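# Close all open drawers without disturbing cabinets or tipping

## Task

Push each drawer that is open until it is fully closed, keep every cabinet close to where it stood at the start, knock nothing over, and keep the robot upright and level, since a fall or a tilted finish counts as failure.

## Robot and tools

ROBOT. A Dexmate Vega: a three-wheeled base (two steering, driven front wheels and a passive rear caster), a torso of thigh, shank and chest that folds in a Z through torso_hip_rad, torso_knee_rad and torso_waist_rad, two seven-joint arms with two-finger grippers, and a head with pan, tilt and camera tilt. Cameras: head_camera, left_wrist_camera, right_wrist_camera. In its start posture the footprint is 0.70 m by 0.63 m (0.91 m wide with folded arms), and the front edge lies 0.35 m ahead of the base origin. It starts in the stand preset (hip 0.469, knee 1.617, waist 1.048). Other presets: stand_high 0.78, 1.57, 0.44; lean_20 0.52, 1.05, 0.18; lean_45 0.52, 1.05, -0.26; low_lean_45 0, 0, -0.79. Chest forward lean equals knee - hip - waist.

FRAMES. Everything is in metres. The base frame sits on the floor under the spot the robot turns about, 0.185 m behind the front axle: x ahead, y to the left, z up. The odometry frame is the base frame as it was at scene start; base_odometry gives x, y and heading (rad, + left) there from wheel counts only, so slipping looks like travel. left_hand and right_hand are reported in the base frame at a point between the fingers, 0.033 m short of the closed tips; fingers point along the hand's z, close along its y, and the wrist camera is on the -x side.

move. One action per call; every key other than cameras is part of the action. Its parts start at once.
- base: an object with exactly one key, each a relative offset from where the base last reported itself: translate_m (-2 to 2, + forward), strafe_m (-2 to 2, + left; heading may drift ~0.02 rad), rotate_rad (-3.2 to 3.2, + counter-clockwise seen from above). Front wheels need up to 1.1 s to steer to a new direction first.
- joints: an object of absolute targets in radians, keyed by joint name; name only those you want to move. Ranges: torso_hip_rad 0 to 1.57, torso_knee_rad 0 to 3.141, torso_waist_rad -1.57 to 1.57 (torso joints named together arrive together); shoulder pitch ±3.041 (left + swings down, right - swings down); left_shoulder_yaw_rad -0.423 to 1.523, right_shoulder_yaw_rad -1.523 to 0.423; upper arm roll and forearm roll ±3.041; elbow -3.041 to 0.214 (0 straight, negative bends up); wrist pitch ±1.366 (left + tips down, right - tips down); left_wrist_yaw_rad -1.348 to 1.087, right_wrist_yaw_rad -1.087 to 1.348; grippers 0 (shut) to 0.785; head_pan_rad ±2.792, head_tilt_rad ±1.483, head_camera_tilt_rad -1.483 to 1.378. Folded arm, in key order shoulder pitch, shoulder yaw, upper arm roll, elbow, forearm roll, wrist pitch, wrist yaw: left 1, 0.5, -0.6, -2.5, 0, -0.9, 0; right -1, -0.5, 0.6, -2.5, 0, 0.9, 0. Fold the arms before going to low_lean_45.
- target: one hand's absolute pose in the base frame, used alone or with min_time_s: side ("left"/"right"), x, y, z (m, -3 to 3), pitch_deg (-30 to 95; 90 fingers down, 0 level), heading_deg (0 fingers ahead, + counter-clockwise), optional roll_deg (default 0), headings and roll -360 to 360, optional line_only (true: refuse unless a straight path works). The whole path is checked against the robot only, not the room; a failed check means nothing moves and the hand status says refused. A straight path is up to 45 cm; otherwise an arc that may swing the elbow wide. One target plays at most 9.9 s; after "short (part of ...)" resend it.
- speeds: per-motion top speed for this action: translate_m 0.04 to 0.5 m/s (default 0.3), strafe_m 0.04 to 0.3, rotate_rad 0.1 to 0.6.
- min_time_s: 0.1 to 8, the shortest duration for the arm and head motions.
- cameras: list of names or ["all"]; [] for none. With no action, move only reports state and images.
Top joint speeds: arms 0.32 rad/s, torso 0.27, head 1.5, grippers 0.75. No action exceeds 15 s; a base drive ends by 14 s.

RESULTS. The move line reads done, or the worst status. Status words: done; off_target (resting away, may still push); contact_stop (arm pushed near full torque ~0.6 s; its whole joint group halts and forgets targets); time_out; not_followed / joint command not followed / pose unreachable (a built-in check withheld arm commands); reached or short for a target; refused. turned_by_wheels and turned_by_imu give rotation since the last result; an IMU turn over 0.03 rad during a straight or sideways drive suggests a bump. A drive that reads near 0.000 is blocked or its wheels cannot steer; a time_out means something held it back. base_tilt shows forward/right lean in degrees (~2 degree bias). Also joint torques, motor temperatures, on_its_own. After a refused call or a stop, later move/wait/finished_scene calls in the same reply are skipped.

OTHER TOOLS. wait: seconds 0 to 10, optional cameras. zoom_image: camera plus region [x0, y0, x1, y1] in pixels of that camera's latest image, at most 504 by 504. read_manual: licence texts only. finished_scene: scene number 1 to 3; ends the scene for good, so the drawers must already be closed.

CAUTIONS. The base does not halt on contact; it stalls or spins and may stay pressed. Push furniture or drawers with the base at default speed or slower; strike nothing fixed or heavy hard. Never let the arms collide or squeeze each other, fingers included. A torque fault (contact torque reaching limits such as 23.7 N m at the wrist) freezes the arm 10 s. Holding loads, reaching out or pressing on something heats motors; 80 °C halts the arm 30 s or more. After any stop, pull the arm away first. Nothing prevents tipping: keep the chest over the base when driving, especially when leaning forward. The robot keeps its last command while you think, and the scene keeps running.

Each tool is called after ">>>" in YAML: its name, and indented under it one key for each argument.

## Session

>>> move:

Scene clock: 0.00 s.
Joint torques (N m): no reading
Motor temperatures (°C): left_arm=[27 30 30 30 34 38 35] | right_arm=[29 28 29 31 34 34 35]
base_odometry: x=+0.000 y=+0.000 heading=+0.000
turned_by_wheels: +0.000
turned_by_imu: +0.000
base_tilt: forward=+0.7 right=-0.1
base_status: not commanded
joint_positions: torso_hip_rad=+0.469 torso_knee_rad=+1.617 torso_waist_rad=+1.048 left_shoulder_pitch_rad=+2.210 left_shoulder_yaw_rad=-0.006 left_upper_arm_roll_rad=+0.013 left_elbow_rad=-1.094 left_forearm_roll_rad=-0.007 left_wrist_pitch_rad=-0.507 left_wrist_yaw_rad=+0.008 left_gripper_rad=+0.005 right_shoulder_pitch_rad=-2.215 right_shoulder_yaw_rad=+0.000 right_upper_arm_roll_rad=+0.002 right_elbow_rad=-1.113 right_forearm_roll_rad=-0.019 right_wrist_pitch_rad=+0.494 right_wrist_yaw_rad=-0.004 right_gripper_rad=+0.005 head_pan_rad=+0.000 head_tilt_rad=+0.000 head_camera_tilt_rad=+0.000
joint_status: not commanded
chest: x=-0.0111 y=+0.0000 z=+1.4155 quat_wxyz=(+0.999, +0.000, +0.050, +0.000) (m; base frame)
left_hand: x=+0.1668 y=+0.2219 z=+0.6241 quat_wxyz=(+0.418, -0.005, +0.908, -0.003) pitch_deg=+40.6 heading_deg=-0.1 roll_deg=-0.8 back=up (m; base frame)
right_hand: x=+0.1687 y=-0.2287 z=+0.6257 quat_wxyz=(+0.418, -0.008, +0.908, -0.002) pitch_deg=+40.6 heading_deg=+0.2 roll_deg=-0.8 back=up (m; base frame)
pictures: head_camera, left_wrist_camera, right_wrist_camera
Images, in order (width x height): head_camera 896x560, left_wrist_camera 672x420, right_wrist_camera 672x420.

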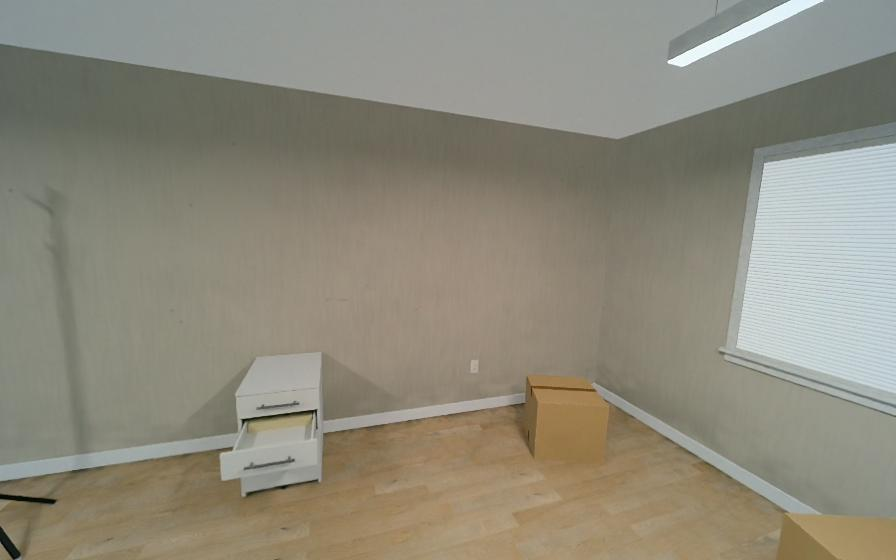

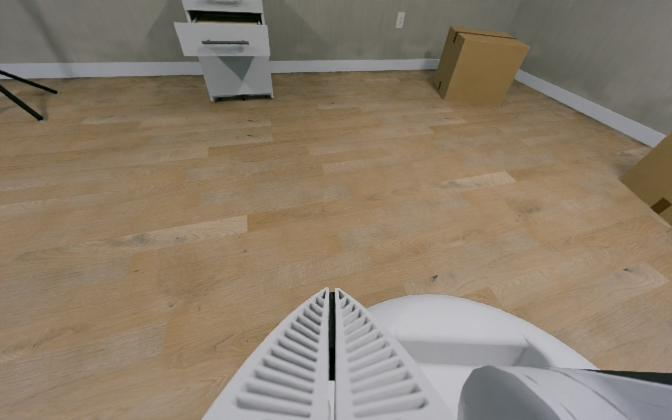

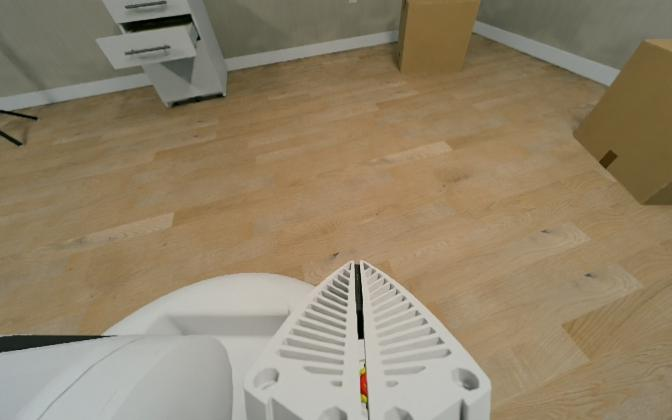

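>>> zoom_image:
  camera: "head_camera"
  region: [180, 320, 380, 520]

>>> move:
  joints: {"head_pan_rad": 1.2, "head_camera_tilt_rad": 0.3}
  cameras: ["head_camera"]

>>> move:
  joints: {"head_pan_rad": 2.6, "head_camera_tilt_rad": 0.3}
  cameras: ["head_camera"]

>>> move:
  joints: {"head_pan_rad": -1.2, "head_camera_tilt_rad": 0.3}
  cameras: ["head_camera"]

>>> move:
  joints: {"head_pan_rad": -2.6, "head_camera_tilt_rad": 0.3}
  cameras: ["head_camera"]

Scaled by 2.520 from the camera's 896x560 image, which has a finer 960x600 frame.

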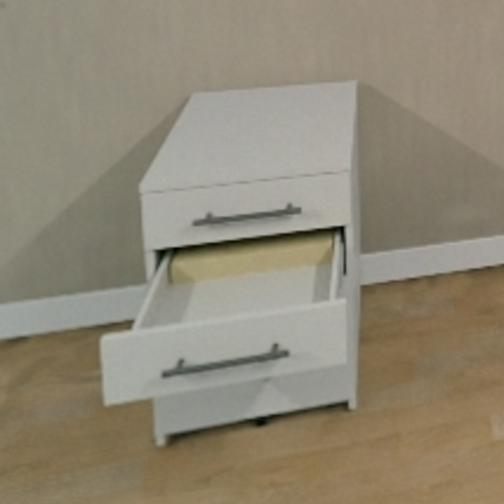

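Scene clock: 8.73 s.
Joint torques (N m): left_arm=[6.75 0.7 -0.98 -3.52 0.55 -2.31 0.21] | right_arm=[-2.58 0.72 -0.65 -3.3 -0.05 1.67 0.05]
move: done
base_odometry: x=+0.000 y=+0.000 heading=+0.000
turned_by_wheels: +0.000
turned_by_imu: +0.001
base_tilt: forward=+0.6 right=-0.1
base_status: not commanded
joint_positions: torso_hip_rad=+0.469 torso_knee_rad=+1.617 torso_waist_rad=+1.048 left_shoulder_pitch_rad=+2.210 left_shoulder_yaw_rad=-0.006 left_upper_arm_roll_rad=+0.013 left_elbow_rad=-1.094 left_forearm_roll_rad=-0.007 left_wrist_pitch_rad=-0.507 left_wrist_yaw_rad=+0.008 left_gripper_rad=+0.005 right_shoulder_pitch_rad=-2.215 right_shoulder_yaw_rad=+0.000 right_upper_arm_roll_rad=+0.002 right_elbow_rad=-1.113 right_forearm_roll_rad=-0.019 right_wrist_pitch_rad=+0.494 right_wrist_yaw_rad=-0.004 right_gripper_rad=+0.005 head_pan_rad=+1.200 head_tilt_rad=+0.000 head_camera_tilt_rad=+0.300
joint_status: all done
chest: x=-0.0111 y=+0.0000 z=+1.4155 quat_wxyz=(+0.999, +0.000, +0.050, +0.000) (m; base frame)
left_hand: x=+0.1668 y=+0.2219 z=+0.6241 quat_wxyz=(+0.418, -0.005, +0.908, -0.003) pitch_deg=+40.6 heading_deg=-0.1 roll_deg=-0.8 back=up (m; base frame)
right_hand: x=+0.1687 y=-0.2287 z=+0.6257 quat_wxyz=(+0.418, -0.008, +0.908, -0.002) pitch_deg=+40.6 heading_deg=+0.2 roll_deg=-0.8 back=up (m; base frame)
pictures: head_camera
Images, in order (width x height): head_camera 896x560.

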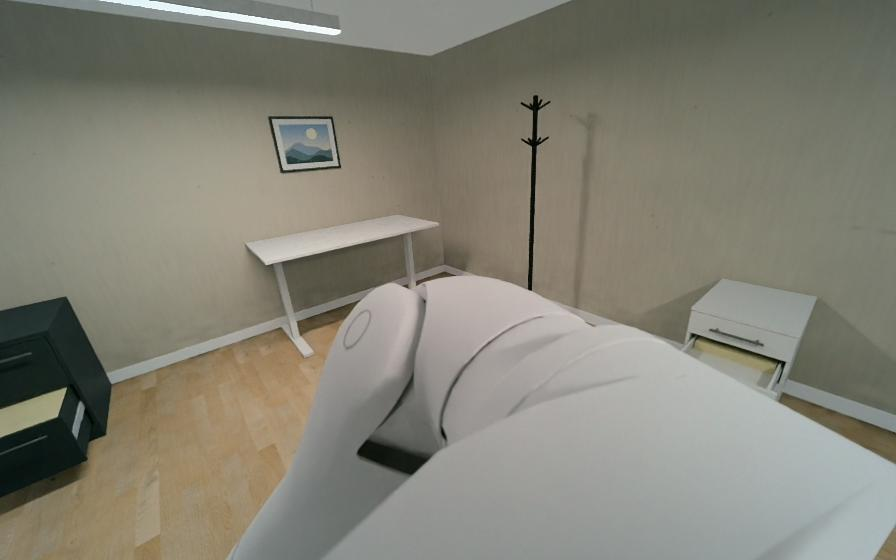

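Scene clock: 10.33 s.
Joint torques (N m): left_arm=[7.11 -2.29 -0.92 -5.38 -0.15 -1.77 -0.29] | right_arm=[-2.47 0.38 -0.41 -4.29 -0.03 1.7 0.06]
move: done
base_odometry: x=+0.000 y=+0.000 heading=+0.000
turned_by_wheels: +0.000
turned_by_imu: +0.000
base_tilt: forward=+0.7 right=-0.1
base_status: not commanded
joint_positions: torso_hip_rad=+0.469 torso_knee_rad=+1.617 torso_waist_rad=+1.048 left_shoulder_pitch_rad=+2.210 left_shoulder_yaw_rad=-0.006 left_upper_arm_roll_rad=+0.013 left_elbow_rad=-1.094 left_forearm_roll_rad=-0.007 left_wrist_pitch_rad=-0.507 left_wrist_yaw_rad=+0.008 left_gripper_rad=+0.005 right_shoulder_pitch_rad=-2.215 right_shoulder_yaw_rad=+0.000 right_upper_arm_roll_rad=+0.002 right_elbow_rad=-1.113 right_forearm_roll_rad=-0.019 right_wrist_pitch_rad=+0.494 right_wrist_yaw_rad=-0.004 right_gripper_rad=+0.005 head_pan_rad=+2.600 head_tilt_rad=+0.000 head_camera_tilt_rad=+0.300
joint_status: all done
chest: x=-0.0111 y=+0.0000 z=+1.4155 quat_wxyz=(+0.999, +0.000, +0.050, +0.000) (m; base frame)
left_hand: x=+0.1668 y=+0.2219 z=+0.6241 quat_wxyz=(+0.418, -0.005, +0.908, -0.003) pitch_deg=+40.6 heading_deg=-0.1 roll_deg=-0.8 back=up (m; base frame)
right_hand: x=+0.1687 y=-0.2287 z=+0.6257 quat_wxyz=(+0.418, -0.008, +0.908, -0.002) pitch_deg=+40.6 heading_deg=+0.2 roll_deg=-0.8 back=up (m; base frame)
pictures: head_camera
Images, in order (width x height): head_camera 896x560.

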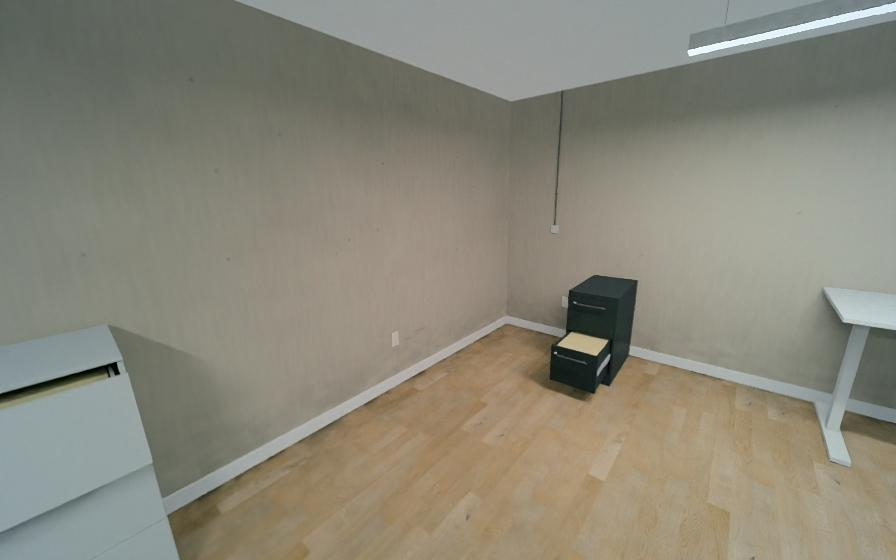

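Scene clock: 13.53 s.
Joint torques (N m): left_arm=[5.51 -0.98 1.64 -5.66 -0.6 -2.01 -0.18] | right_arm=[-3.73 -0.15 -0.55 -4.24 0.03 1.76 0.19]
move: done
base_odometry: x=+0.000 y=+0.000 heading=+0.000
turned_by_wheels: +0.000
turned_by_imu: +0.001
base_tilt: forward=+0.7 right=+0.0
base_status: not commanded
joint_positions: torso_hip_rad=+0.469 torso_knee_rad=+1.617 torso_waist_rad=+1.048 left_shoulder_pitch_rad=+2.210 left_shoulder_yaw_rad=-0.006 left_upper_arm_roll_rad=+0.013 left_elbow_rad=-1.094 left_forearm_roll_rad=-0.007 left_wrist_pitch_rad=-0.507 left_wrist_yaw_rad=+0.008 left_gripper_rad=+0.005 right_shoulder_pitch_rad=-2.215 right_shoulder_yaw_rad=+0.000 right_upper_arm_roll_rad=+0.002 right_elbow_rad=-1.113 right_forearm_roll_rad=-0.019 right_wrist_pitch_rad=+0.494 right_wrist_yaw_rad=-0.004 right_gripper_rad=+0.005 head_pan_rad=-1.200 head_tilt_rad=+0.000 head_camera_tilt_rad=+0.300
joint_status: all done
chest: x=-0.0111 y=+0.0000 z=+1.4155 quat_wxyz=(+0.999, +0.000, +0.050, +0.000) (m; base frame)
left_hand: x=+0.1668 y=+0.2219 z=+0.6241 quat_wxyz=(+0.418, -0.005, +0.908, -0.003) pitch_deg=+40.6 heading_deg=-0.1 roll_deg=-0.8 back=up (m; base frame)
right_hand: x=+0.1687 y=-0.2287 z=+0.6257 quat_wxyz=(+0.418, -0.008, +0.908, -0.002) pitch_deg=+40.6 heading_deg=+0.2 roll_deg=-0.8 back=up (m; base frame)
pictures: head_camera
Images, in order (width x height): head_camera 896x560.

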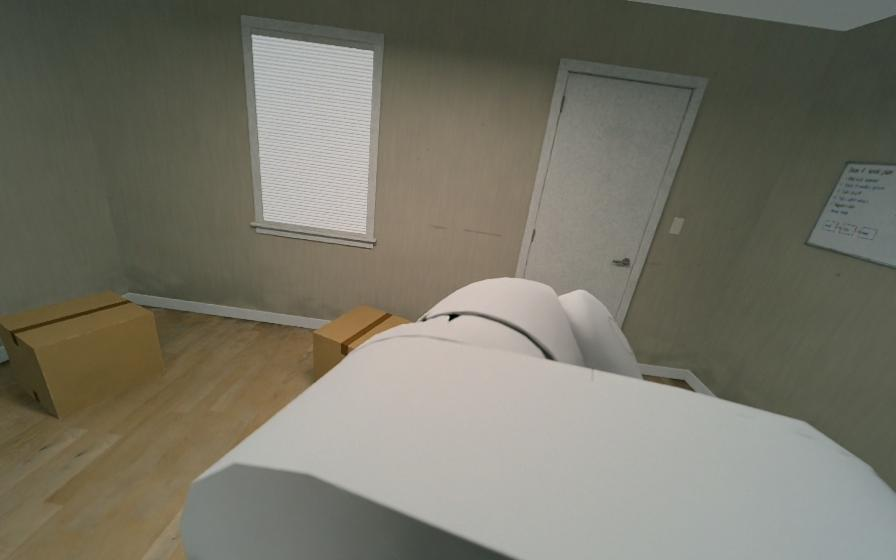

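Scene clock: 15.13 s.
Joint torques (N m): left_arm=[6.04 -1.12 2.38 -4.92 0.01 -0.89 -0.24] | right_arm=[-3.86 1.09 -0.93 -4.3 -0.07 1.86 -0.03]
move: done
base_odometry: x=+0.000 y=+0.000 heading=+0.000
turned_by_wheels: +0.000
turned_by_imu: +0.000
base_tilt: forward=+0.6 right=-0.1
base_status: not commanded
joint_positions: torso_hip_rad=+0.469 torso_knee_rad=+1.617 torso_waist_rad=+1.048 left_shoulder_pitch_rad=+2.210 left_shoulder_yaw_rad=-0.006 left_upper_arm_roll_rad=+0.013 left_elbow_rad=-1.094 left_forearm_roll_rad=-0.007 left_wrist_pitch_rad=-0.507 left_wrist_yaw_rad=+0.008 left_gripper_rad=+0.005 right_shoulder_pitch_rad=-2.215 right_shoulder_yaw_rad=+0.000 right_upper_arm_roll_rad=+0.002 right_elbow_rad=-1.113 right_forearm_roll_rad=-0.019 right_wrist_pitch_rad=+0.494 right_wrist_yaw_rad=-0.004 right_gripper_rad=+0.005 head_pan_rad=-2.600 head_tilt_rad=+0.000 head_camera_tilt_rad=+0.300
joint_status: all done
chest: x=-0.0111 y=+0.0000 z=+1.4155 quat_wxyz=(+0.999, +0.000, +0.050, +0.000) (m; base frame)
left_hand: x=+0.1668 y=+0.2219 z=+0.6241 quat_wxyz=(+0.418, -0.005, +0.908, -0.003) pitch_deg=+40.6 heading_deg=-0.1 roll_deg=-0.8 back=up (m; base frame)
right_hand: x=+0.1687 y=-0.2287 z=+0.6257 quat_wxyz=(+0.418, -0.008, +0.908, -0.002) pitch_deg=+40.6 heading_deg=+0.2 roll_deg=-0.8 back=up (m; base frame)
pictures: head_camera
Images, in order (width x height): head_camera 896x560.

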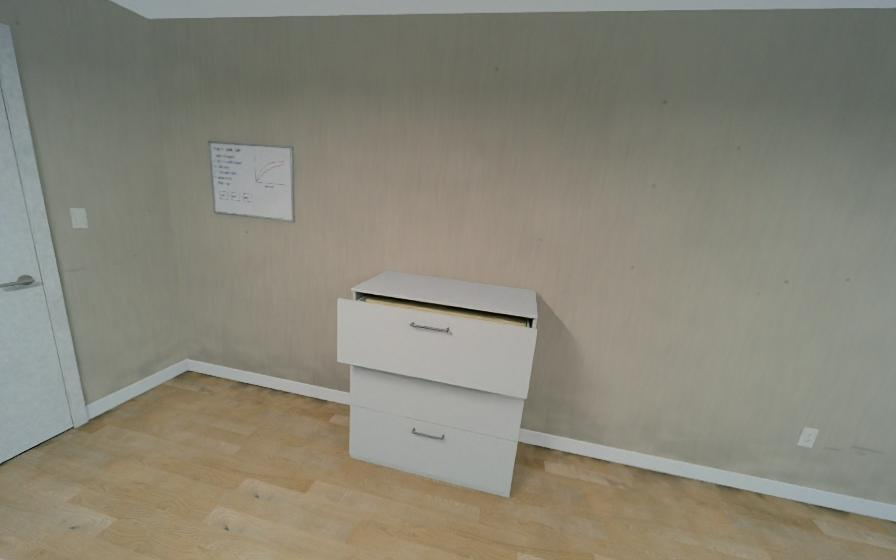

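>>> zoom_image:
  camera: "head_camera"
  region: [320, 260, 560, 510]

Scaled by 2.016 from the camera's 896x560 image, which has a finer 960x600 frame.

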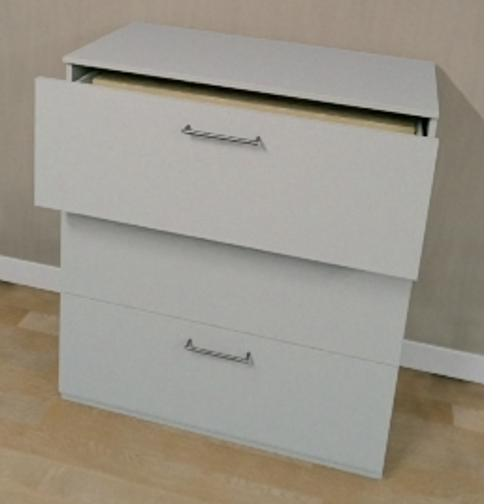

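>>> move:
  base: {"rotate_rad": 0.3}
  joints: {"left_shoulder_pitch_rad": 2.2, "left_elbow_rad": -2.0, "left_wrist_pitch_rad": 0.0, "right_shoulder_pitch_rad": -2.2, "right_elbow_rad": -2.0, "right_wrist_pitch_rad": 0.0, "head_pan_rad": 0.0, "head_camera_tilt_rad": 0.2}
  cameras: ["all"]

Scene clock: 173.03 s.
Joint torques (N m): left_arm=[-3.16 -0.35 0.51 -13.28 -0.03 -2.06 -0.29] | right_arm=[6.73 0.24 -0.74 -12.21 0.12 1.47 0.05]
move: done
base_odometry: x=+0.000 y=+0.000 heading=+0.300
turned_by_wheels: +0.300
turned_by_imu: +0.295
base_tilt: forward=+0.6 right=+0.0
base_status: done
joint_positions: torso_hip_rad=+0.469 torso_knee_rad=+1.617 torso_waist_rad=+1.048 left_shoulder_pitch_rad=+2.200 left_shoulder_yaw_rad=-0.006 left_upper_arm_roll_rad=+0.013 left_elbow_rad=-1.994 left_forearm_roll_rad=-0.007 left_wrist_pitch_rad=-0.003 left_wrist_yaw_rad=+0.008 left_gripper_rad=+0.005 right_shoulder_pitch_rad=-2.200 right_shoulder_yaw_rad=+0.000 right_upper_arm_roll_rad=+0.002 right_elbow_rad=-1.995 right_forearm_roll_rad=-0.019 right_wrist_pitch_rad=+0.003 right_wrist_yaw_rad=-0.004 right_gripper_rad=+0.005 head_pan_rad=+0.000 head_tilt_rad=+0.000 head_camera_tilt_rad=+0.200
joint_status: all done
chest: x=-0.0111 y=+0.0000 z=+1.4155 quat_wxyz=(+0.999, +0.000, +0.050, +0.000) (m; base frame)
left_hand: x=+0.4326 y=+0.2228 z=+0.9041 quat_wxyz=(+0.592, -0.007, +0.806, -0.006) pitch_deg=+17.4 heading_deg=-0.1 roll_deg=-1.1 back=up (m; base frame)
right_hand: x=+0.4326 y=-0.2320 z=+0.9041 quat_wxyz=(+0.592, -0.006, +0.806, -0.008) pitch_deg=+17.4 heading_deg=-0.3 roll_deg=-1.2 back=up (m; base frame)
pictures: head_camera, left_wrist_camera, right_wrist_camera
Images, in order (width x height): head_camera 896x560, left_wrist_camera 672x420, right_wrist_camera 672x420.

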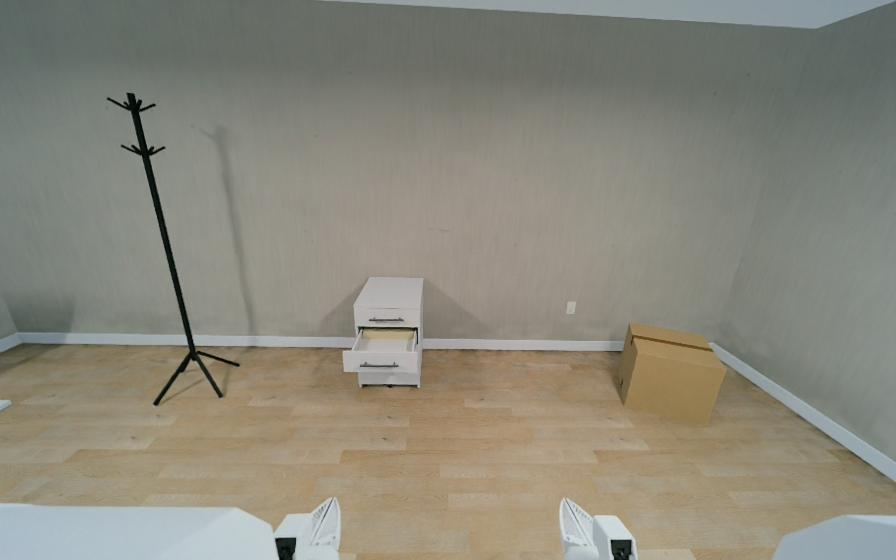

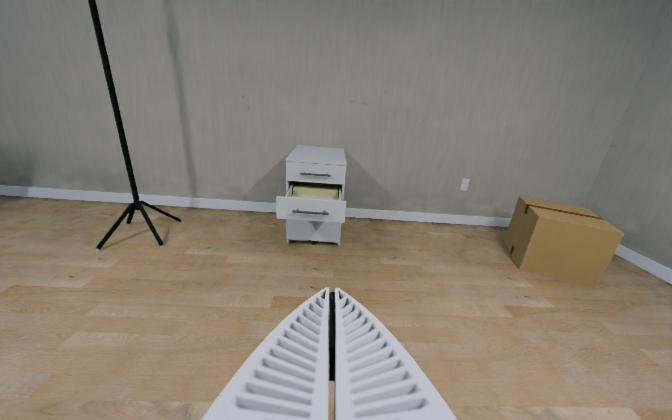

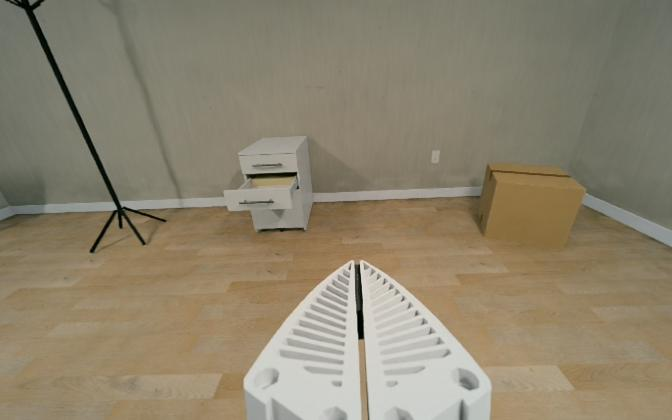

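>>> zoom_image:
  camera: "head_camera"
  region: [320, 260, 460, 400]

Scaled by 3.600 from the camera's 896x560 image, which has a finer 960x600 frame.

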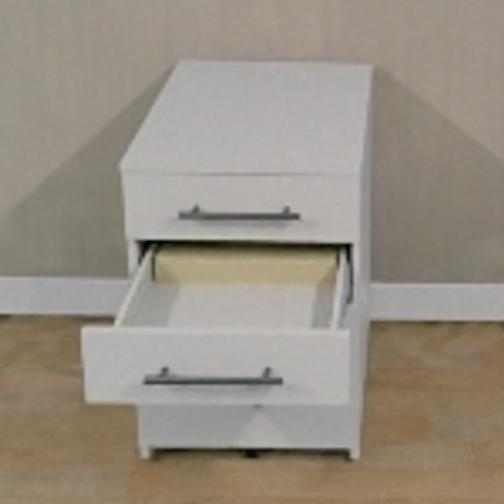

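>>> move:
  base: {"strafe_m": 0.24}
  cameras: []

>>> move:
  base: {"translate_m": 0.7}
  joints: {"torso_hip_rad": 0.1, "torso_knee_rad": 0.4, "torso_waist_rad": -0.1, "left_shoulder_pitch_rad": 1.9, "left_elbow_rad": -2.2, "right_shoulder_pitch_rad": -1.9, "right_elbow_rad": -2.2, "head_camera_tilt_rad": 0.1}
  cameras: ["all"]

Scene clock: 200.90 s.
Joint torques (N m): left_arm=[-0.73 -0.76 -0.57 -15.65 -0.02 -1.71 -0.09] | right_arm=[5.45 1.15 -0.72 -12.87 -0.03 1.88 0.01]
move: done
base_odometry: x=-0.072 y=+0.228 heading=+0.304
turned_by_wheels: +0.003
turned_by_imu: +0.002
base_tilt: forward=+0.6 right=-0.1
base_status: done
joint_positions: torso_hip_rad=+0.469 torso_knee_rad=+1.617 torso_waist_rad=+1.048 left_shoulder_pitch_rad=+2.200 left_shoulder_yaw_rad=-0.006 left_upper_arm_roll_rad=+0.013 left_elbow_rad=-2.000 left_forearm_roll_rad=-0.007 left_wrist_pitch_rad=+0.000 left_wrist_yaw_rad=+0.008 left_gripper_rad=+0.005 right_shoulder_pitch_rad=-2.200 right_shoulder_yaw_rad=+0.000 right_upper_arm_roll_rad=+0.002 right_elbow_rad=-2.000 right_forearm_roll_rad=-0.019 right_wrist_pitch_rad=+0.000 right_wrist_yaw_rad=-0.004 right_gripper_rad=+0.005 head_pan_rad=+0.000 head_tilt_rad=+0.000 head_camera_tilt_rad=+0.200
joint_status: not commanded
chest: x=-0.0111 y=+0.0000 z=+1.4155 quat_wxyz=(+0.999, +0.000, +0.050, +0.000) (m; base frame)
left_hand: x=+0.4336 y=+0.2228 z=+0.9063 quat_wxyz=(+0.593, -0.007, +0.805, -0.006) pitch_deg=+17.2 heading_deg=-0.1 roll_deg=-1.1 back=up (m; base frame)
right_hand: x=+0.4335 y=-0.2320 z=+0.9061 quat_wxyz=(+0.593, -0.006, +0.805, -0.008) pitch_deg=+17.2 heading_deg=-0.3 roll_deg=-1.2 back=up (m; base frame)
pictures: none
No camera images: "cameras" was empty.

Scene clock: 206.70 s.
Joint torques (N m): left_arm=[-1.62 -1.87 0.69 -15.18 0.27 -2.2 -0.08] | right_arm=[7.52 0.86 -0.9 -12.55 0.02 1.9 -0.06]
move: done
base_odometry: x=+0.596 y=+0.439 heading=+0.303
turned_by_wheels: -0.001
turned_by_imu: +0.000
base_tilt: forward=+0.6 right=-0.1
base_status: done
joint_positions: torso_hip_rad=+0.100 torso_knee_rad=+0.400 torso_waist_rad=-0.100 left_shoulder_pitch_rad=+1.900 left_shoulder_yaw_rad=-0.006 left_upper_arm_roll_rad=+0.013 left_elbow_rad=-2.200 left_forearm_roll_rad=-0.007 left_wrist_pitch_rad=+0.000 left_wrist_yaw_rad=+0.008 left_gripper_rad=+0.005 right_shoulder_pitch_rad=-1.900 right_shoulder_yaw_rad=+0.000 right_upper_arm_roll_rad=+0.002 right_elbow_rad=-2.200 right_forearm_roll_rad=-0.019 right_wrist_pitch_rad=+0.000 right_wrist_yaw_rad=-0.004 right_gripper_rad=+0.005 head_pan_rad=+0.000 head_tilt_rad=+0.000 head_camera_tilt_rad=+0.100
joint_status: all done
chest: x=-0.0903 y=+0.0000 z=+1.0709 quat_wxyz=(+0.980, +0.000, +0.199, +0.000) (m; base frame)
left_hand: x=+0.3881 y=+0.2242 z=+0.6874 quat_wxyz=(+0.671, -0.008, +0.742, -0.006) pitch_deg=+5.8 heading_deg=+0.1 roll_deg=-1.1 back=up (m; base frame)
right_hand: x=+0.3880 y=-0.2318 z=+0.6872 quat_wxyz=(+0.670, -0.006, +0.742, -0.009) pitch_deg=+5.8 heading_deg=-0.3 roll_deg=-1.2 back=up (m; base frame)
pictures: head_camera, left_wrist_camera, right_wrist_camera
Images, in order (width x height): head_camera 896x560, left_wrist_camera 672x420, right_wrist_camera 672x420.

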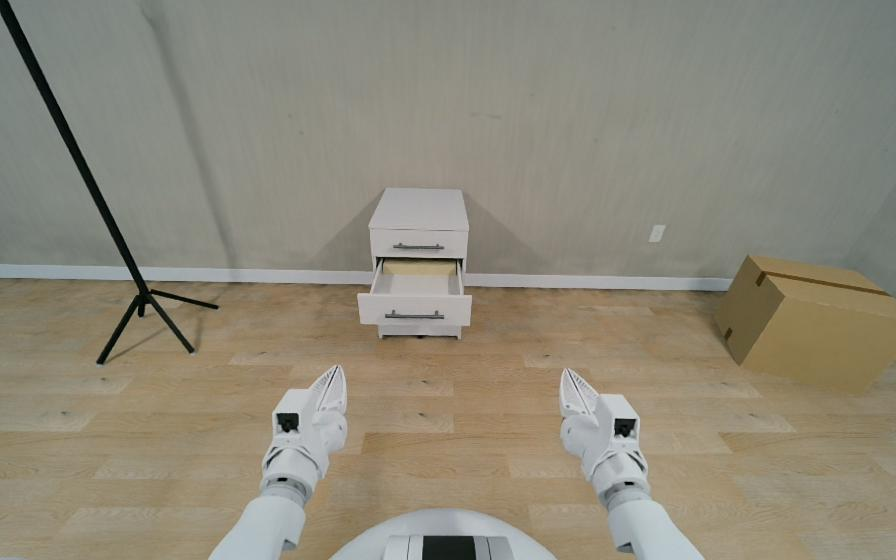

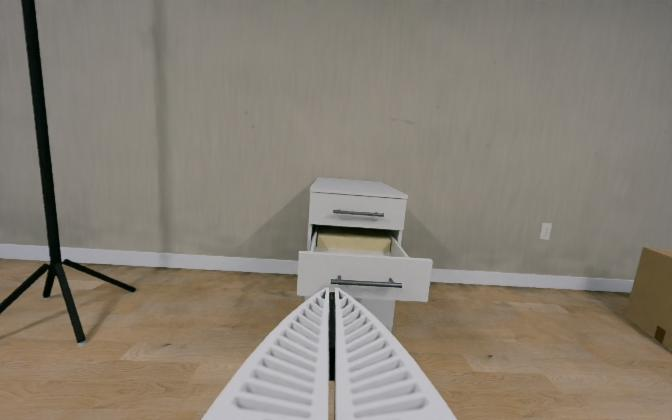

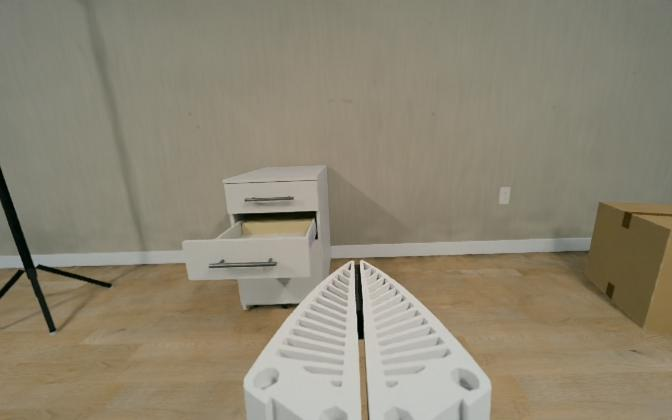

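>>> zoom_image:
  camera: "head_camera"
  region: [300, 160, 500, 360]

>>> zoom_image:
  camera: "head_camera"
  region: [240, 340, 660, 560]

Scaled by 2.520 from the camera's 896x560 image, which has a finer 960x600 frame.

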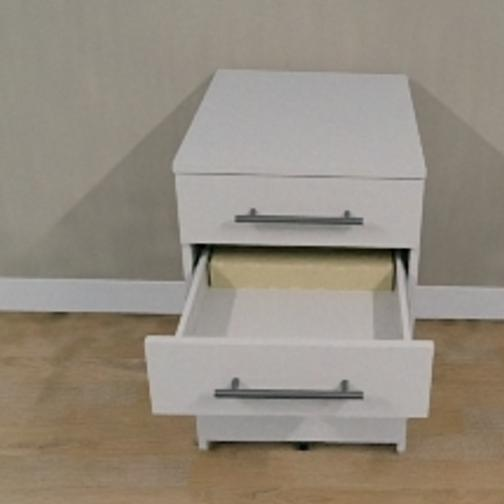

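Scaled by 1.200 from the camera's 896x560 image, which has a finer 960x600 frame.

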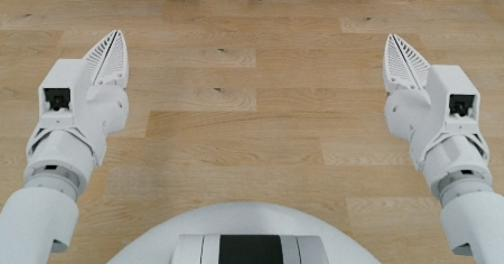

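>>> move:
  joints: {"torso_hip_rad": 0.0, "torso_knee_rad": 0.3, "torso_waist_rad": -0.5, "head_camera_tilt_rad": -0.3}
  cameras: ["head_camera"]

>>> move:
  target: {"side": "left", "x": 0.68, "y": 0.27, "z": 0.4, "pitch_deg": 20, "heading_deg": 0}
  cameras: ["head_camera", "left_wrist_camera"]

Scene clock: 273.90 s.
Joint torques (N m): left_arm=[3.51 -1.72 -0.61 -13.37 -0.01 -2.2 -0.01] | right_arm=[2.39 0.17 -0.98 -10.75 -0.07 2.25 0.25]
move: done
base_odometry: x=+0.596 y=+0.439 heading=+0.303
turned_by_wheels: +0.000
turned_by_imu: +0.001
base_tilt: forward=+0.6 right=-0.1
base_status: not commanded
joint_positions: torso_hip_rad=+0.000 torso_knee_rad=+0.300 torso_waist_rad=-0.500 left_shoulder_pitch_rad=+1.900 left_shoulder_yaw_rad=-0.006 left_upper_arm_roll_rad=+0.013 left_elbow_rad=-2.200 left_forearm_roll_rad=-0.007 left_wrist_pitch_rad=+0.000 left_wrist_yaw_rad=+0.008 left_gripper_rad=+0.005 right_shoulder_pitch_rad=-1.900 right_shoulder_yaw_rad=+0.000 right_upper_arm_roll_rad=+0.002 right_elbow_rad=-2.200 right_forearm_roll_rad=-0.019 right_wrist_pitch_rad=+0.000 right_wrist_yaw_rad=-0.004 right_gripper_rad=+0.005 head_pan_rad=+0.000 head_tilt_rad=+0.000 head_camera_tilt_rad=-0.300
joint_status: all done
chest: x=+0.0792 y=+0.0000 z=+0.9512 quat_wxyz=(+0.921, +0.000, +0.389, +0.000) (m; base frame)
left_hand: x=+0.3705 y=+0.2242 z=+0.4118 quat_wxyz=(+0.510, -0.009, +0.860, -0.005) pitch_deg=+28.7 heading_deg=+0.1 roll_deg=-1.1 back=up (m; base frame)
right_hand: x=+0.3704 y=-0.2318 z=+0.4116 quat_wxyz=(+0.510, -0.007, +0.860, -0.007) pitch_deg=+28.7 heading_deg=-0.3 roll_deg=-1.3 back=up (m; base frame)
pictures: head_camera
Images, in order (width x height): head_camera 896x560.

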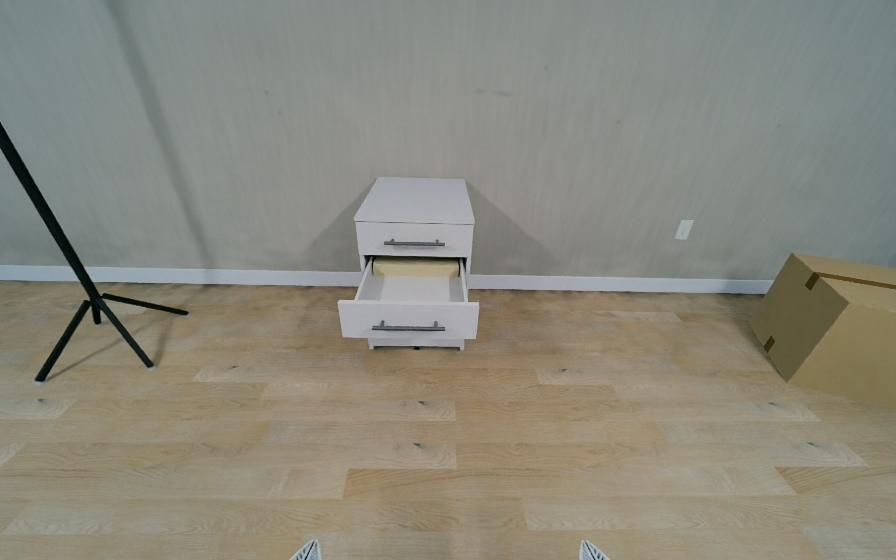

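Scene clock: 274.20 s.
Joint torques (N m): left_arm=[1.46 -0.5 1.76 -11.48 0.39 -1.73 -0.24] | right_arm=[1.35 0.56 -0.8 -10.86 0.02 2.12 0.04]
move: refused
base_odometry: x=+0.596 y=+0.439 heading=+0.303
turned_by_wheels: +0.000
turned_by_imu: +0.000
base_tilt: forward=+0.7 right=+0.0
base_status: not commanded
joint_positions: torso_hip_rad=+0.000 torso_knee_rad=+0.300 torso_waist_rad=-0.500 left_shoulder_pitch_rad=+1.900 left_shoulder_yaw_rad=-0.006 left_upper_arm_roll_rad=+0.013 left_elbow_rad=-2.200 left_forearm_roll_rad=-0.007 left_wrist_pitch_rad=+0.000 left_wrist_yaw_rad=+0.008 left_gripper_rad=+0.005 right_shoulder_pitch_rad=-1.900 right_shoulder_yaw_rad=+0.000 right_upper_arm_roll_rad=+0.002 right_elbow_rad=-2.200 right_forearm_roll_rad=-0.019 right_wrist_pitch_rad=+0.000 right_wrist_yaw_rad=-0.004 right_gripper_rad=+0.005 head_pan_rad=+0.000 head_tilt_rad=+0.000 head_camera_tilt_rad=-0.300
joint_status: not commanded
chest: x=+0.0792 y=+0.0000 z=+0.9512 quat_wxyz=(+0.921, +0.000, +0.389, +0.000) (m; base frame)
left_hand: x=+0.3705 y=+0.2242 z=+0.4118 quat_wxyz=(+0.510, -0.009, +0.860, -0.005) pitch_deg=+28.7 heading_deg=+0.1 roll_deg=-1.1 back=up (m; base frame)
left_hand_status: refused: the arm stands too near the robot already: the left finger within 1.7 cm of the base (limit 2.0). Nothing moved. Move it clear with "joints".
right_hand: x=+0.3704 y=-0.2318 z=+0.4116 quat_wxyz=(+0.510, -0.007, +0.860, -0.007) pitch_deg=+28.7 heading_deg=-0.3 roll_deg=-1.3 back=up (m; base frame)
pictures: head_camera, left_wrist_camera
Images, in order (width x height): head_camera 896x560, left_wrist_camera 672x420.

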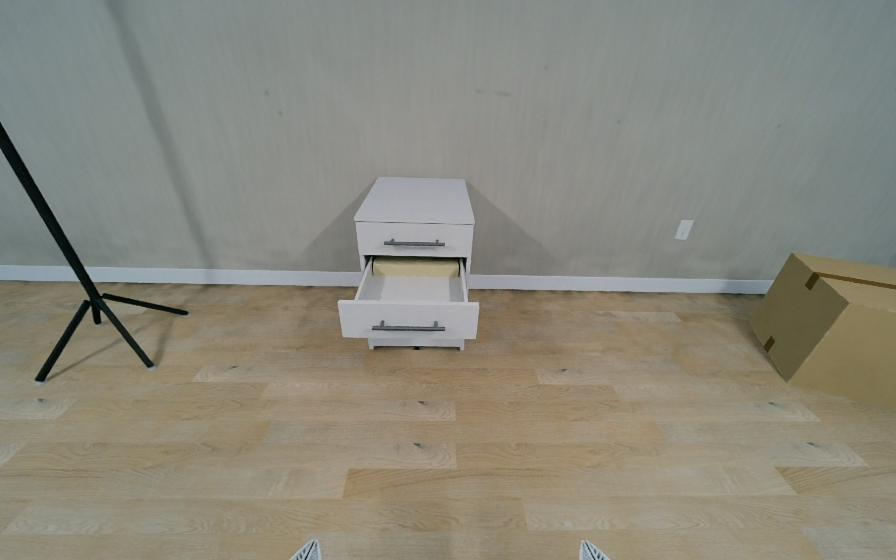

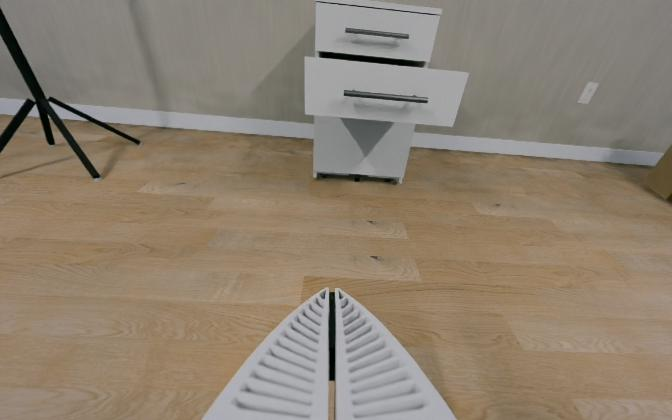

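>>> move:
  joints: {"left_wrist_pitch_rad": -0.5, "right_wrist_pitch_rad": 0.5, "left_shoulder_pitch_rad": 1.8, "right_shoulder_pitch_rad": -1.8}
  cameras: []

>>> move:
  target: {"side": "left", "x": 0.68, "y": 0.27, "z": 0.4, "pitch_deg": 20, "heading_deg": 0}
  cameras: ["head_camera", "left_wrist_camera"]

Scene clock: 282.20 s.
Joint torques (N m): left_arm=[4.36 -1.51 0.39 -14.05 0.71 -2.33 -0.29] | right_arm=[3.31 0.58 -0.68 -12.08 -0.02 2.87 0.17]
move: done
base_odometry: x=+0.596 y=+0.439 heading=+0.303
turned_by_wheels: +0.000
turned_by_imu: +0.001
base_tilt: forward=+0.6 right=+0.0
base_status: not commanded
joint_positions: torso_hip_rad=+0.000 torso_knee_rad=+0.300 torso_waist_rad=-0.500 left_shoulder_pitch_rad=+1.802 left_shoulder_yaw_rad=-0.006 left_upper_arm_roll_rad=+0.013 left_elbow_rad=-2.200 left_forearm_roll_rad=-0.007 left_wrist_pitch_rad=-0.494 left_wrist_yaw_rad=+0.008 left_gripper_rad=+0.005 right_shoulder_pitch_rad=-1.802 right_shoulder_yaw_rad=+0.000 right_upper_arm_roll_rad=+0.002 right_elbow_rad=-2.200 right_forearm_roll_rad=-0.019 right_wrist_pitch_rad=+0.494 right_wrist_yaw_rad=-0.004 right_gripper_rad=+0.005 head_pan_rad=+0.000 head_tilt_rad=+0.000 head_camera_tilt_rad=-0.300
joint_status: all done
chest: x=+0.0792 y=+0.0000 z=+0.9512 quat_wxyz=(+0.921, +0.000, +0.389, +0.000) (m; base frame)
left_hand: x=+0.4510 y=+0.2281 z=+0.6270 quat_wxyz=(+0.739, -0.011, +0.674, -0.004) pitch_deg=-5.3 heading_deg=+0.6 roll_deg=-1.2 back=up (m; base frame)
right_hand: x=+0.4510 y=-0.2282 z=+0.6269 quat_wxyz=(+0.739, -0.008, +0.674, -0.005) pitch_deg=-5.3 heading_deg=+0.3 roll_deg=-1.1 back=up (m; base frame)
pictures: none
No camera images: "cameras" was empty.

Scene clock: 286.83 s.
Joint torques (N m): left_arm=[-6.77 1.51 -5.25 -12.44 -0.19 -1.96 0.12] | right_arm=[3.75 0.49 -0.88 -11.98 0.02 2.12 -0.1]
move: done
base_odometry: x=+0.596 y=+0.439 heading=+0.303
turned_by_wheels: +0.000
turned_by_imu: +0.001
base_tilt: forward=+0.6 right=-0.1
base_status: not commanded
joint_positions: torso_hip_rad=+0.000 torso_knee_rad=+0.300 torso_waist_rad=-0.500 left_shoulder_pitch_rad=+1.005 left_shoulder_yaw_rad=+0.070 left_upper_arm_roll_rad=-0.046 left_elbow_rad=-1.579 left_forearm_roll_rad=-0.065 left_wrist_pitch_rad=+0.124 left_wrist_yaw_rad=-0.046 left_gripper_rad=+0.005 right_shoulder_pitch_rad=-1.800 right_shoulder_yaw_rad=+0.000 right_upper_arm_roll_rad=+0.002 right_elbow_rad=-2.200 right_forearm_roll_rad=-0.019 right_wrist_pitch_rad=+0.500 right_wrist_yaw_rad=-0.004 right_gripper_rad=+0.005 head_pan_rad=+0.000 head_tilt_rad=+0.000 head_camera_tilt_rad=-0.300
joint_status: not commanded
chest: x=+0.0792 y=+0.0000 z=+0.9512 quat_wxyz=(+0.921, +0.000, +0.389, +0.000) (m; base frame)
left_hand: x=+0.6785 y=+0.2695 z=+0.4008 quat_wxyz=(+0.574, +0.000, +0.819, +0.000) pitch_deg=+19.9 heading_deg=+0.0 roll_deg=+0.0 back=up (m; base frame)
left_hand_status: reached (straight line, planned for 3.0 s): 2 mm and 0.1 deg off.
right_hand: x=+0.4512 y=-0.2281 z=+0.6295 quat_wxyz=(+0.741, -0.008, +0.671, -0.005) pitch_deg=-5.7 heading_deg=+0.3 roll_deg=-1.1 back=up (m; base frame)
pictures: head_camera, left_wrist_camera
Images, in order (width x height): head_camera 896x560, left_wrist_camera 672x420.

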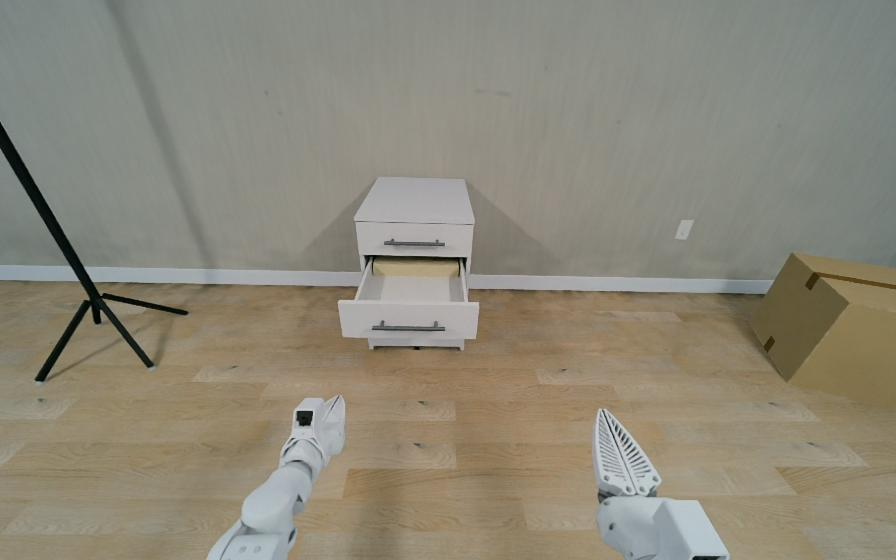

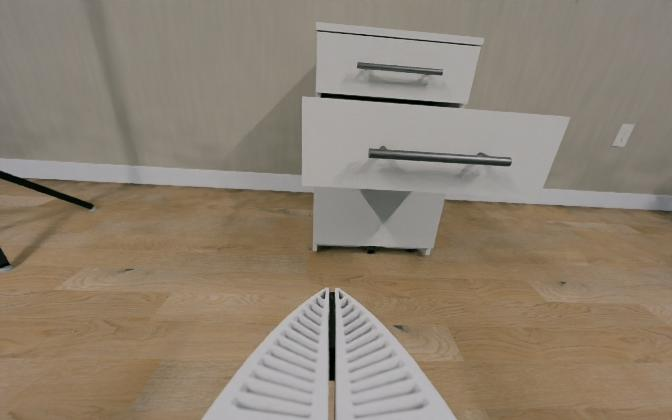

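>>> move:
  base: {"translate_m": 0.6}
  speeds: {"translate_m": 0.15}
  cameras: ["head_camera", "left_wrist_camera"]

Scene clock: 306.63 s.
Joint torques (N m): left_arm=[-42.66 0.53 2.32 -29.7 0.41 -8.42 -0.73] | right_arm=[3.32 0.15 -0.75 -11.36 0.07 2.29 0.13]
move: done
base_odometry: x=+1.168 y=+0.620 heading=+0.304
turned_by_wheels: +0.001
turned_by_imu: +0.004
base_tilt: forward=+0.7 right=+0.0
base_status: done
joint_positions: torso_hip_rad=+0.000 torso_knee_rad=+0.300 torso_waist_rad=-0.500 left_shoulder_pitch_rad=+1.001 left_shoulder_yaw_rad=+0.071 left_upper_arm_roll_rad=-0.047 left_elbow_rad=-1.572 left_forearm_roll_rad=-0.065 left_wrist_pitch_rad=+0.128 left_wrist_yaw_rad=-0.046 left_gripper_rad=+0.005 right_shoulder_pitch_rad=-1.800 right_shoulder_yaw_rad=+0.000 right_upper_arm_roll_rad=+0.002 right_elbow_rad=-2.200 right_forearm_roll_rad=-0.019 right_wrist_pitch_rad=+0.500 right_wrist_yaw_rad=-0.004 right_gripper_rad=+0.005 head_pan_rad=+0.000 head_tilt_rad=+0.000 head_camera_tilt_rad=-0.300
joint_status: not commanded
chest: x=+0.0791 y=+0.0000 z=+0.9512 quat_wxyz=(+0.921, +0.000, +0.389, +0.000) (m; base frame)
left_hand: x=+0.6783 y=+0.2701 z=+0.3972 quat_wxyz=(+0.571, +0.000, +0.821, +0.000) pitch_deg=+20.3 heading_deg=+0.0 roll_deg=+0.0 back=up (m; base frame)
right_hand: x=+0.4512 y=-0.2281 z=+0.6295 quat_wxyz=(+0.741, -0.008, +0.671, -0.005) pitch_deg=-5.7 heading_deg=+0.3 roll_deg=-1.1 back=up (m; base frame)
pictures: head_camera, left_wrist_camera
Images, in order (width x height): head_camera 896x560, left_wrist_camera 672x420.

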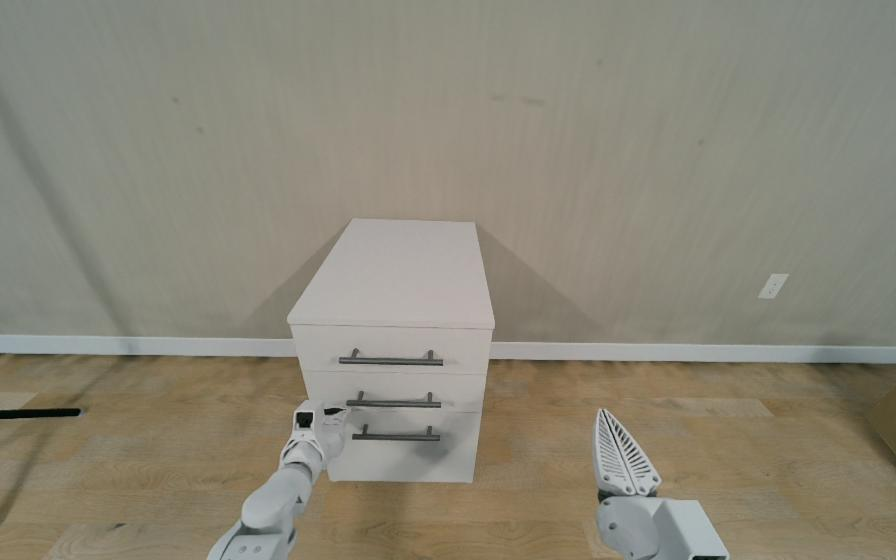

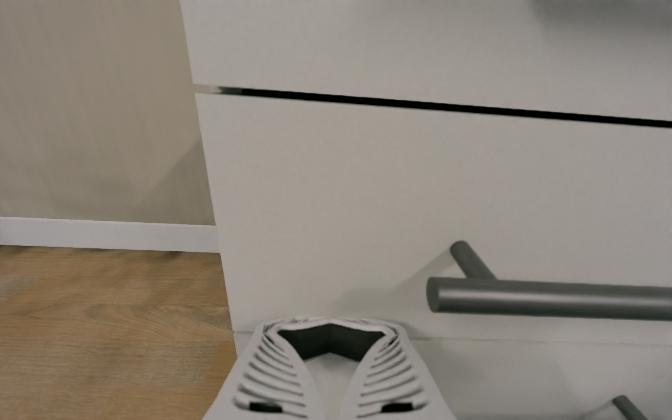

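>>> zoom_image:
  camera: "head_camera"
  region: [270, 300, 510, 500]

>>> zoom_image:
  camera: "left_wrist_camera"
  region: [150, 20, 450, 220]

Scaled by 2.100 from the camera's 896x560 image, which has a finer 960x600 frame.

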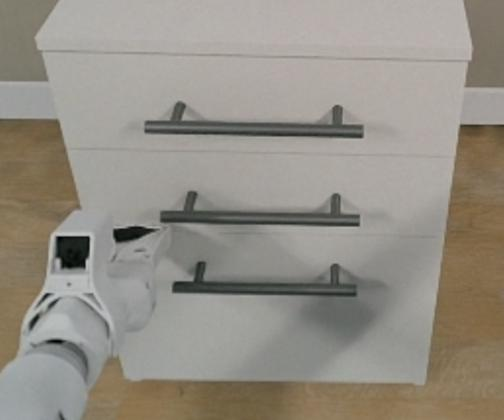

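Scaled by 1.680 from the camera's 672x420 image, which has a finer 960x600 frame.

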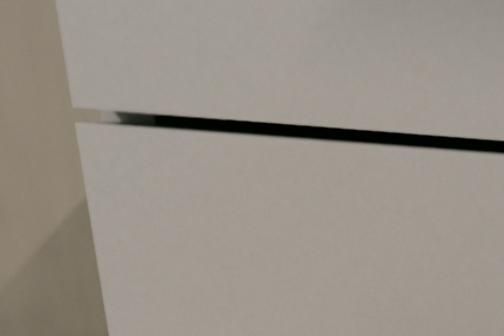

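>>> move:
  base: {"translate_m": -0.5}
  cameras: ["head_camera", "left_wrist_camera"]

>>> zoom_image:
  camera: "head_camera"
  region: [320, 160, 500, 360]

Scene clock: 352.57 s.
Joint torques (N m): left_arm=[-8.08 -0.3 0.45 -13.12 -1.14 -2.07 -0.25] | right_arm=[1.5 0.47 -0.91 -11.92 -0.04 2.38 0.08]
Motor temperatures (°C): left_arm=[36 30 30 36 34 45 35] | right_arm=[29 28 29 33 34 35 35]
move: done
base_odometry: x=+0.691 y=+0.468 heading=+0.304
turned_by_wheels: +0.001
turned_by_imu: +0.001
base_tilt: forward=+0.6 right=-0.1
base_status: done
joint_positions: torso_hip_rad=+0.000 torso_knee_rad=+0.300 torso_waist_rad=-0.500 left_shoulder_pitch_rad=+0.999 left_shoulder_yaw_rad=+0.071 left_upper_arm_roll_rad=-0.047 left_elbow_rad=-1.573 left_forearm_roll_rad=-0.065 left_wrist_pitch_rad=+0.126 left_wrist_yaw_rad=-0.047 left_gripper_rad=+0.005 right_shoulder_pitch_rad=-1.800 right_shoulder_yaw_rad=+0.000 right_upper_arm_roll_rad=+0.002 right_elbow_rad=-2.200 right_forearm_roll_rad=-0.019 right_wrist_pitch_rad=+0.500 right_wrist_yaw_rad=-0.004 right_gripper_rad=+0.005 head_pan_rad=+0.000 head_tilt_rad=+0.000 head_camera_tilt_rad=-0.300
joint_status: not commanded
chest: x=+0.0792 y=+0.0000 z=+0.9512 quat_wxyz=(+0.921, +0.000, +0.389, +0.000) (m; base frame)
left_hand: x=+0.6798 y=+0.2701 z=+0.3995 quat_wxyz=(+0.573, +0.000, +0.819, +0.000) pitch_deg=+20.0 heading_deg=+0.0 roll_deg=+0.0 back=up (m; base frame)
right_hand: x=+0.4512 y=-0.2281 z=+0.6295 quat_wxyz=(+0.741, -0.008, +0.671, -0.005) pitch_deg=-5.7 heading_deg=+0.3 roll_deg=-1.1 back=up (m; base frame)
pictures: head_camera, left_wrist_camera
Images, in order (width x height): head_camera 896x560, left_wrist_camera 672x420.

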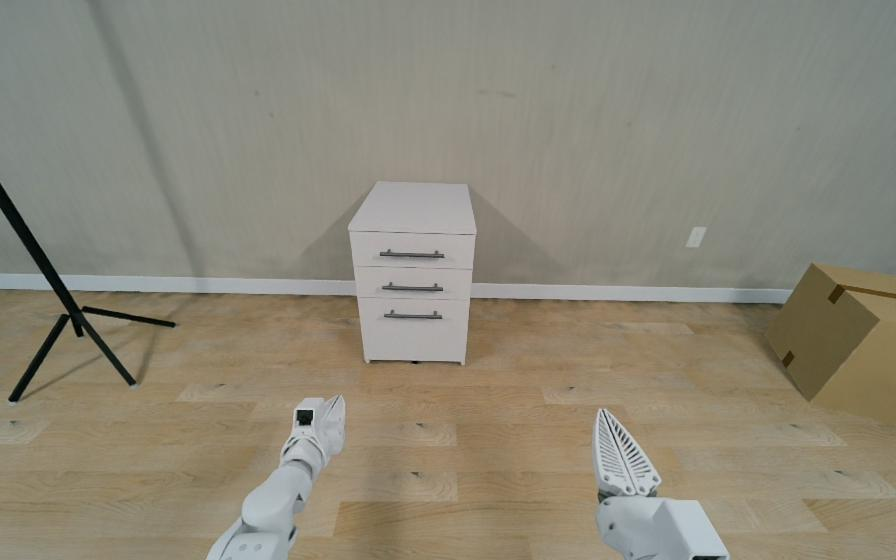

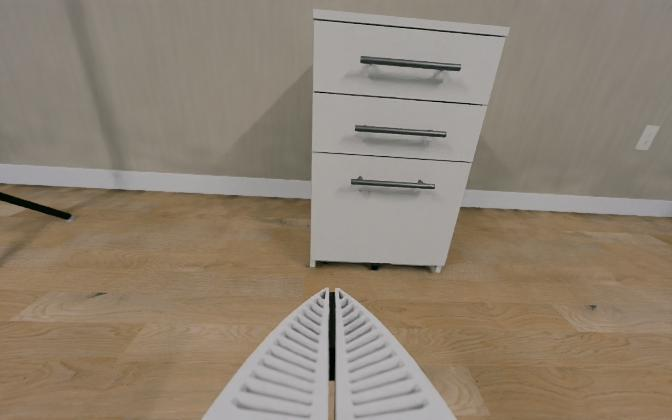

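Scaled by 2.520 from the camera's 896x560 image, which has a finer 960x600 frame.

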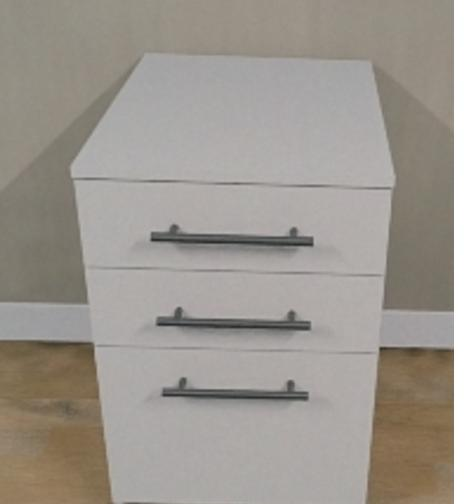

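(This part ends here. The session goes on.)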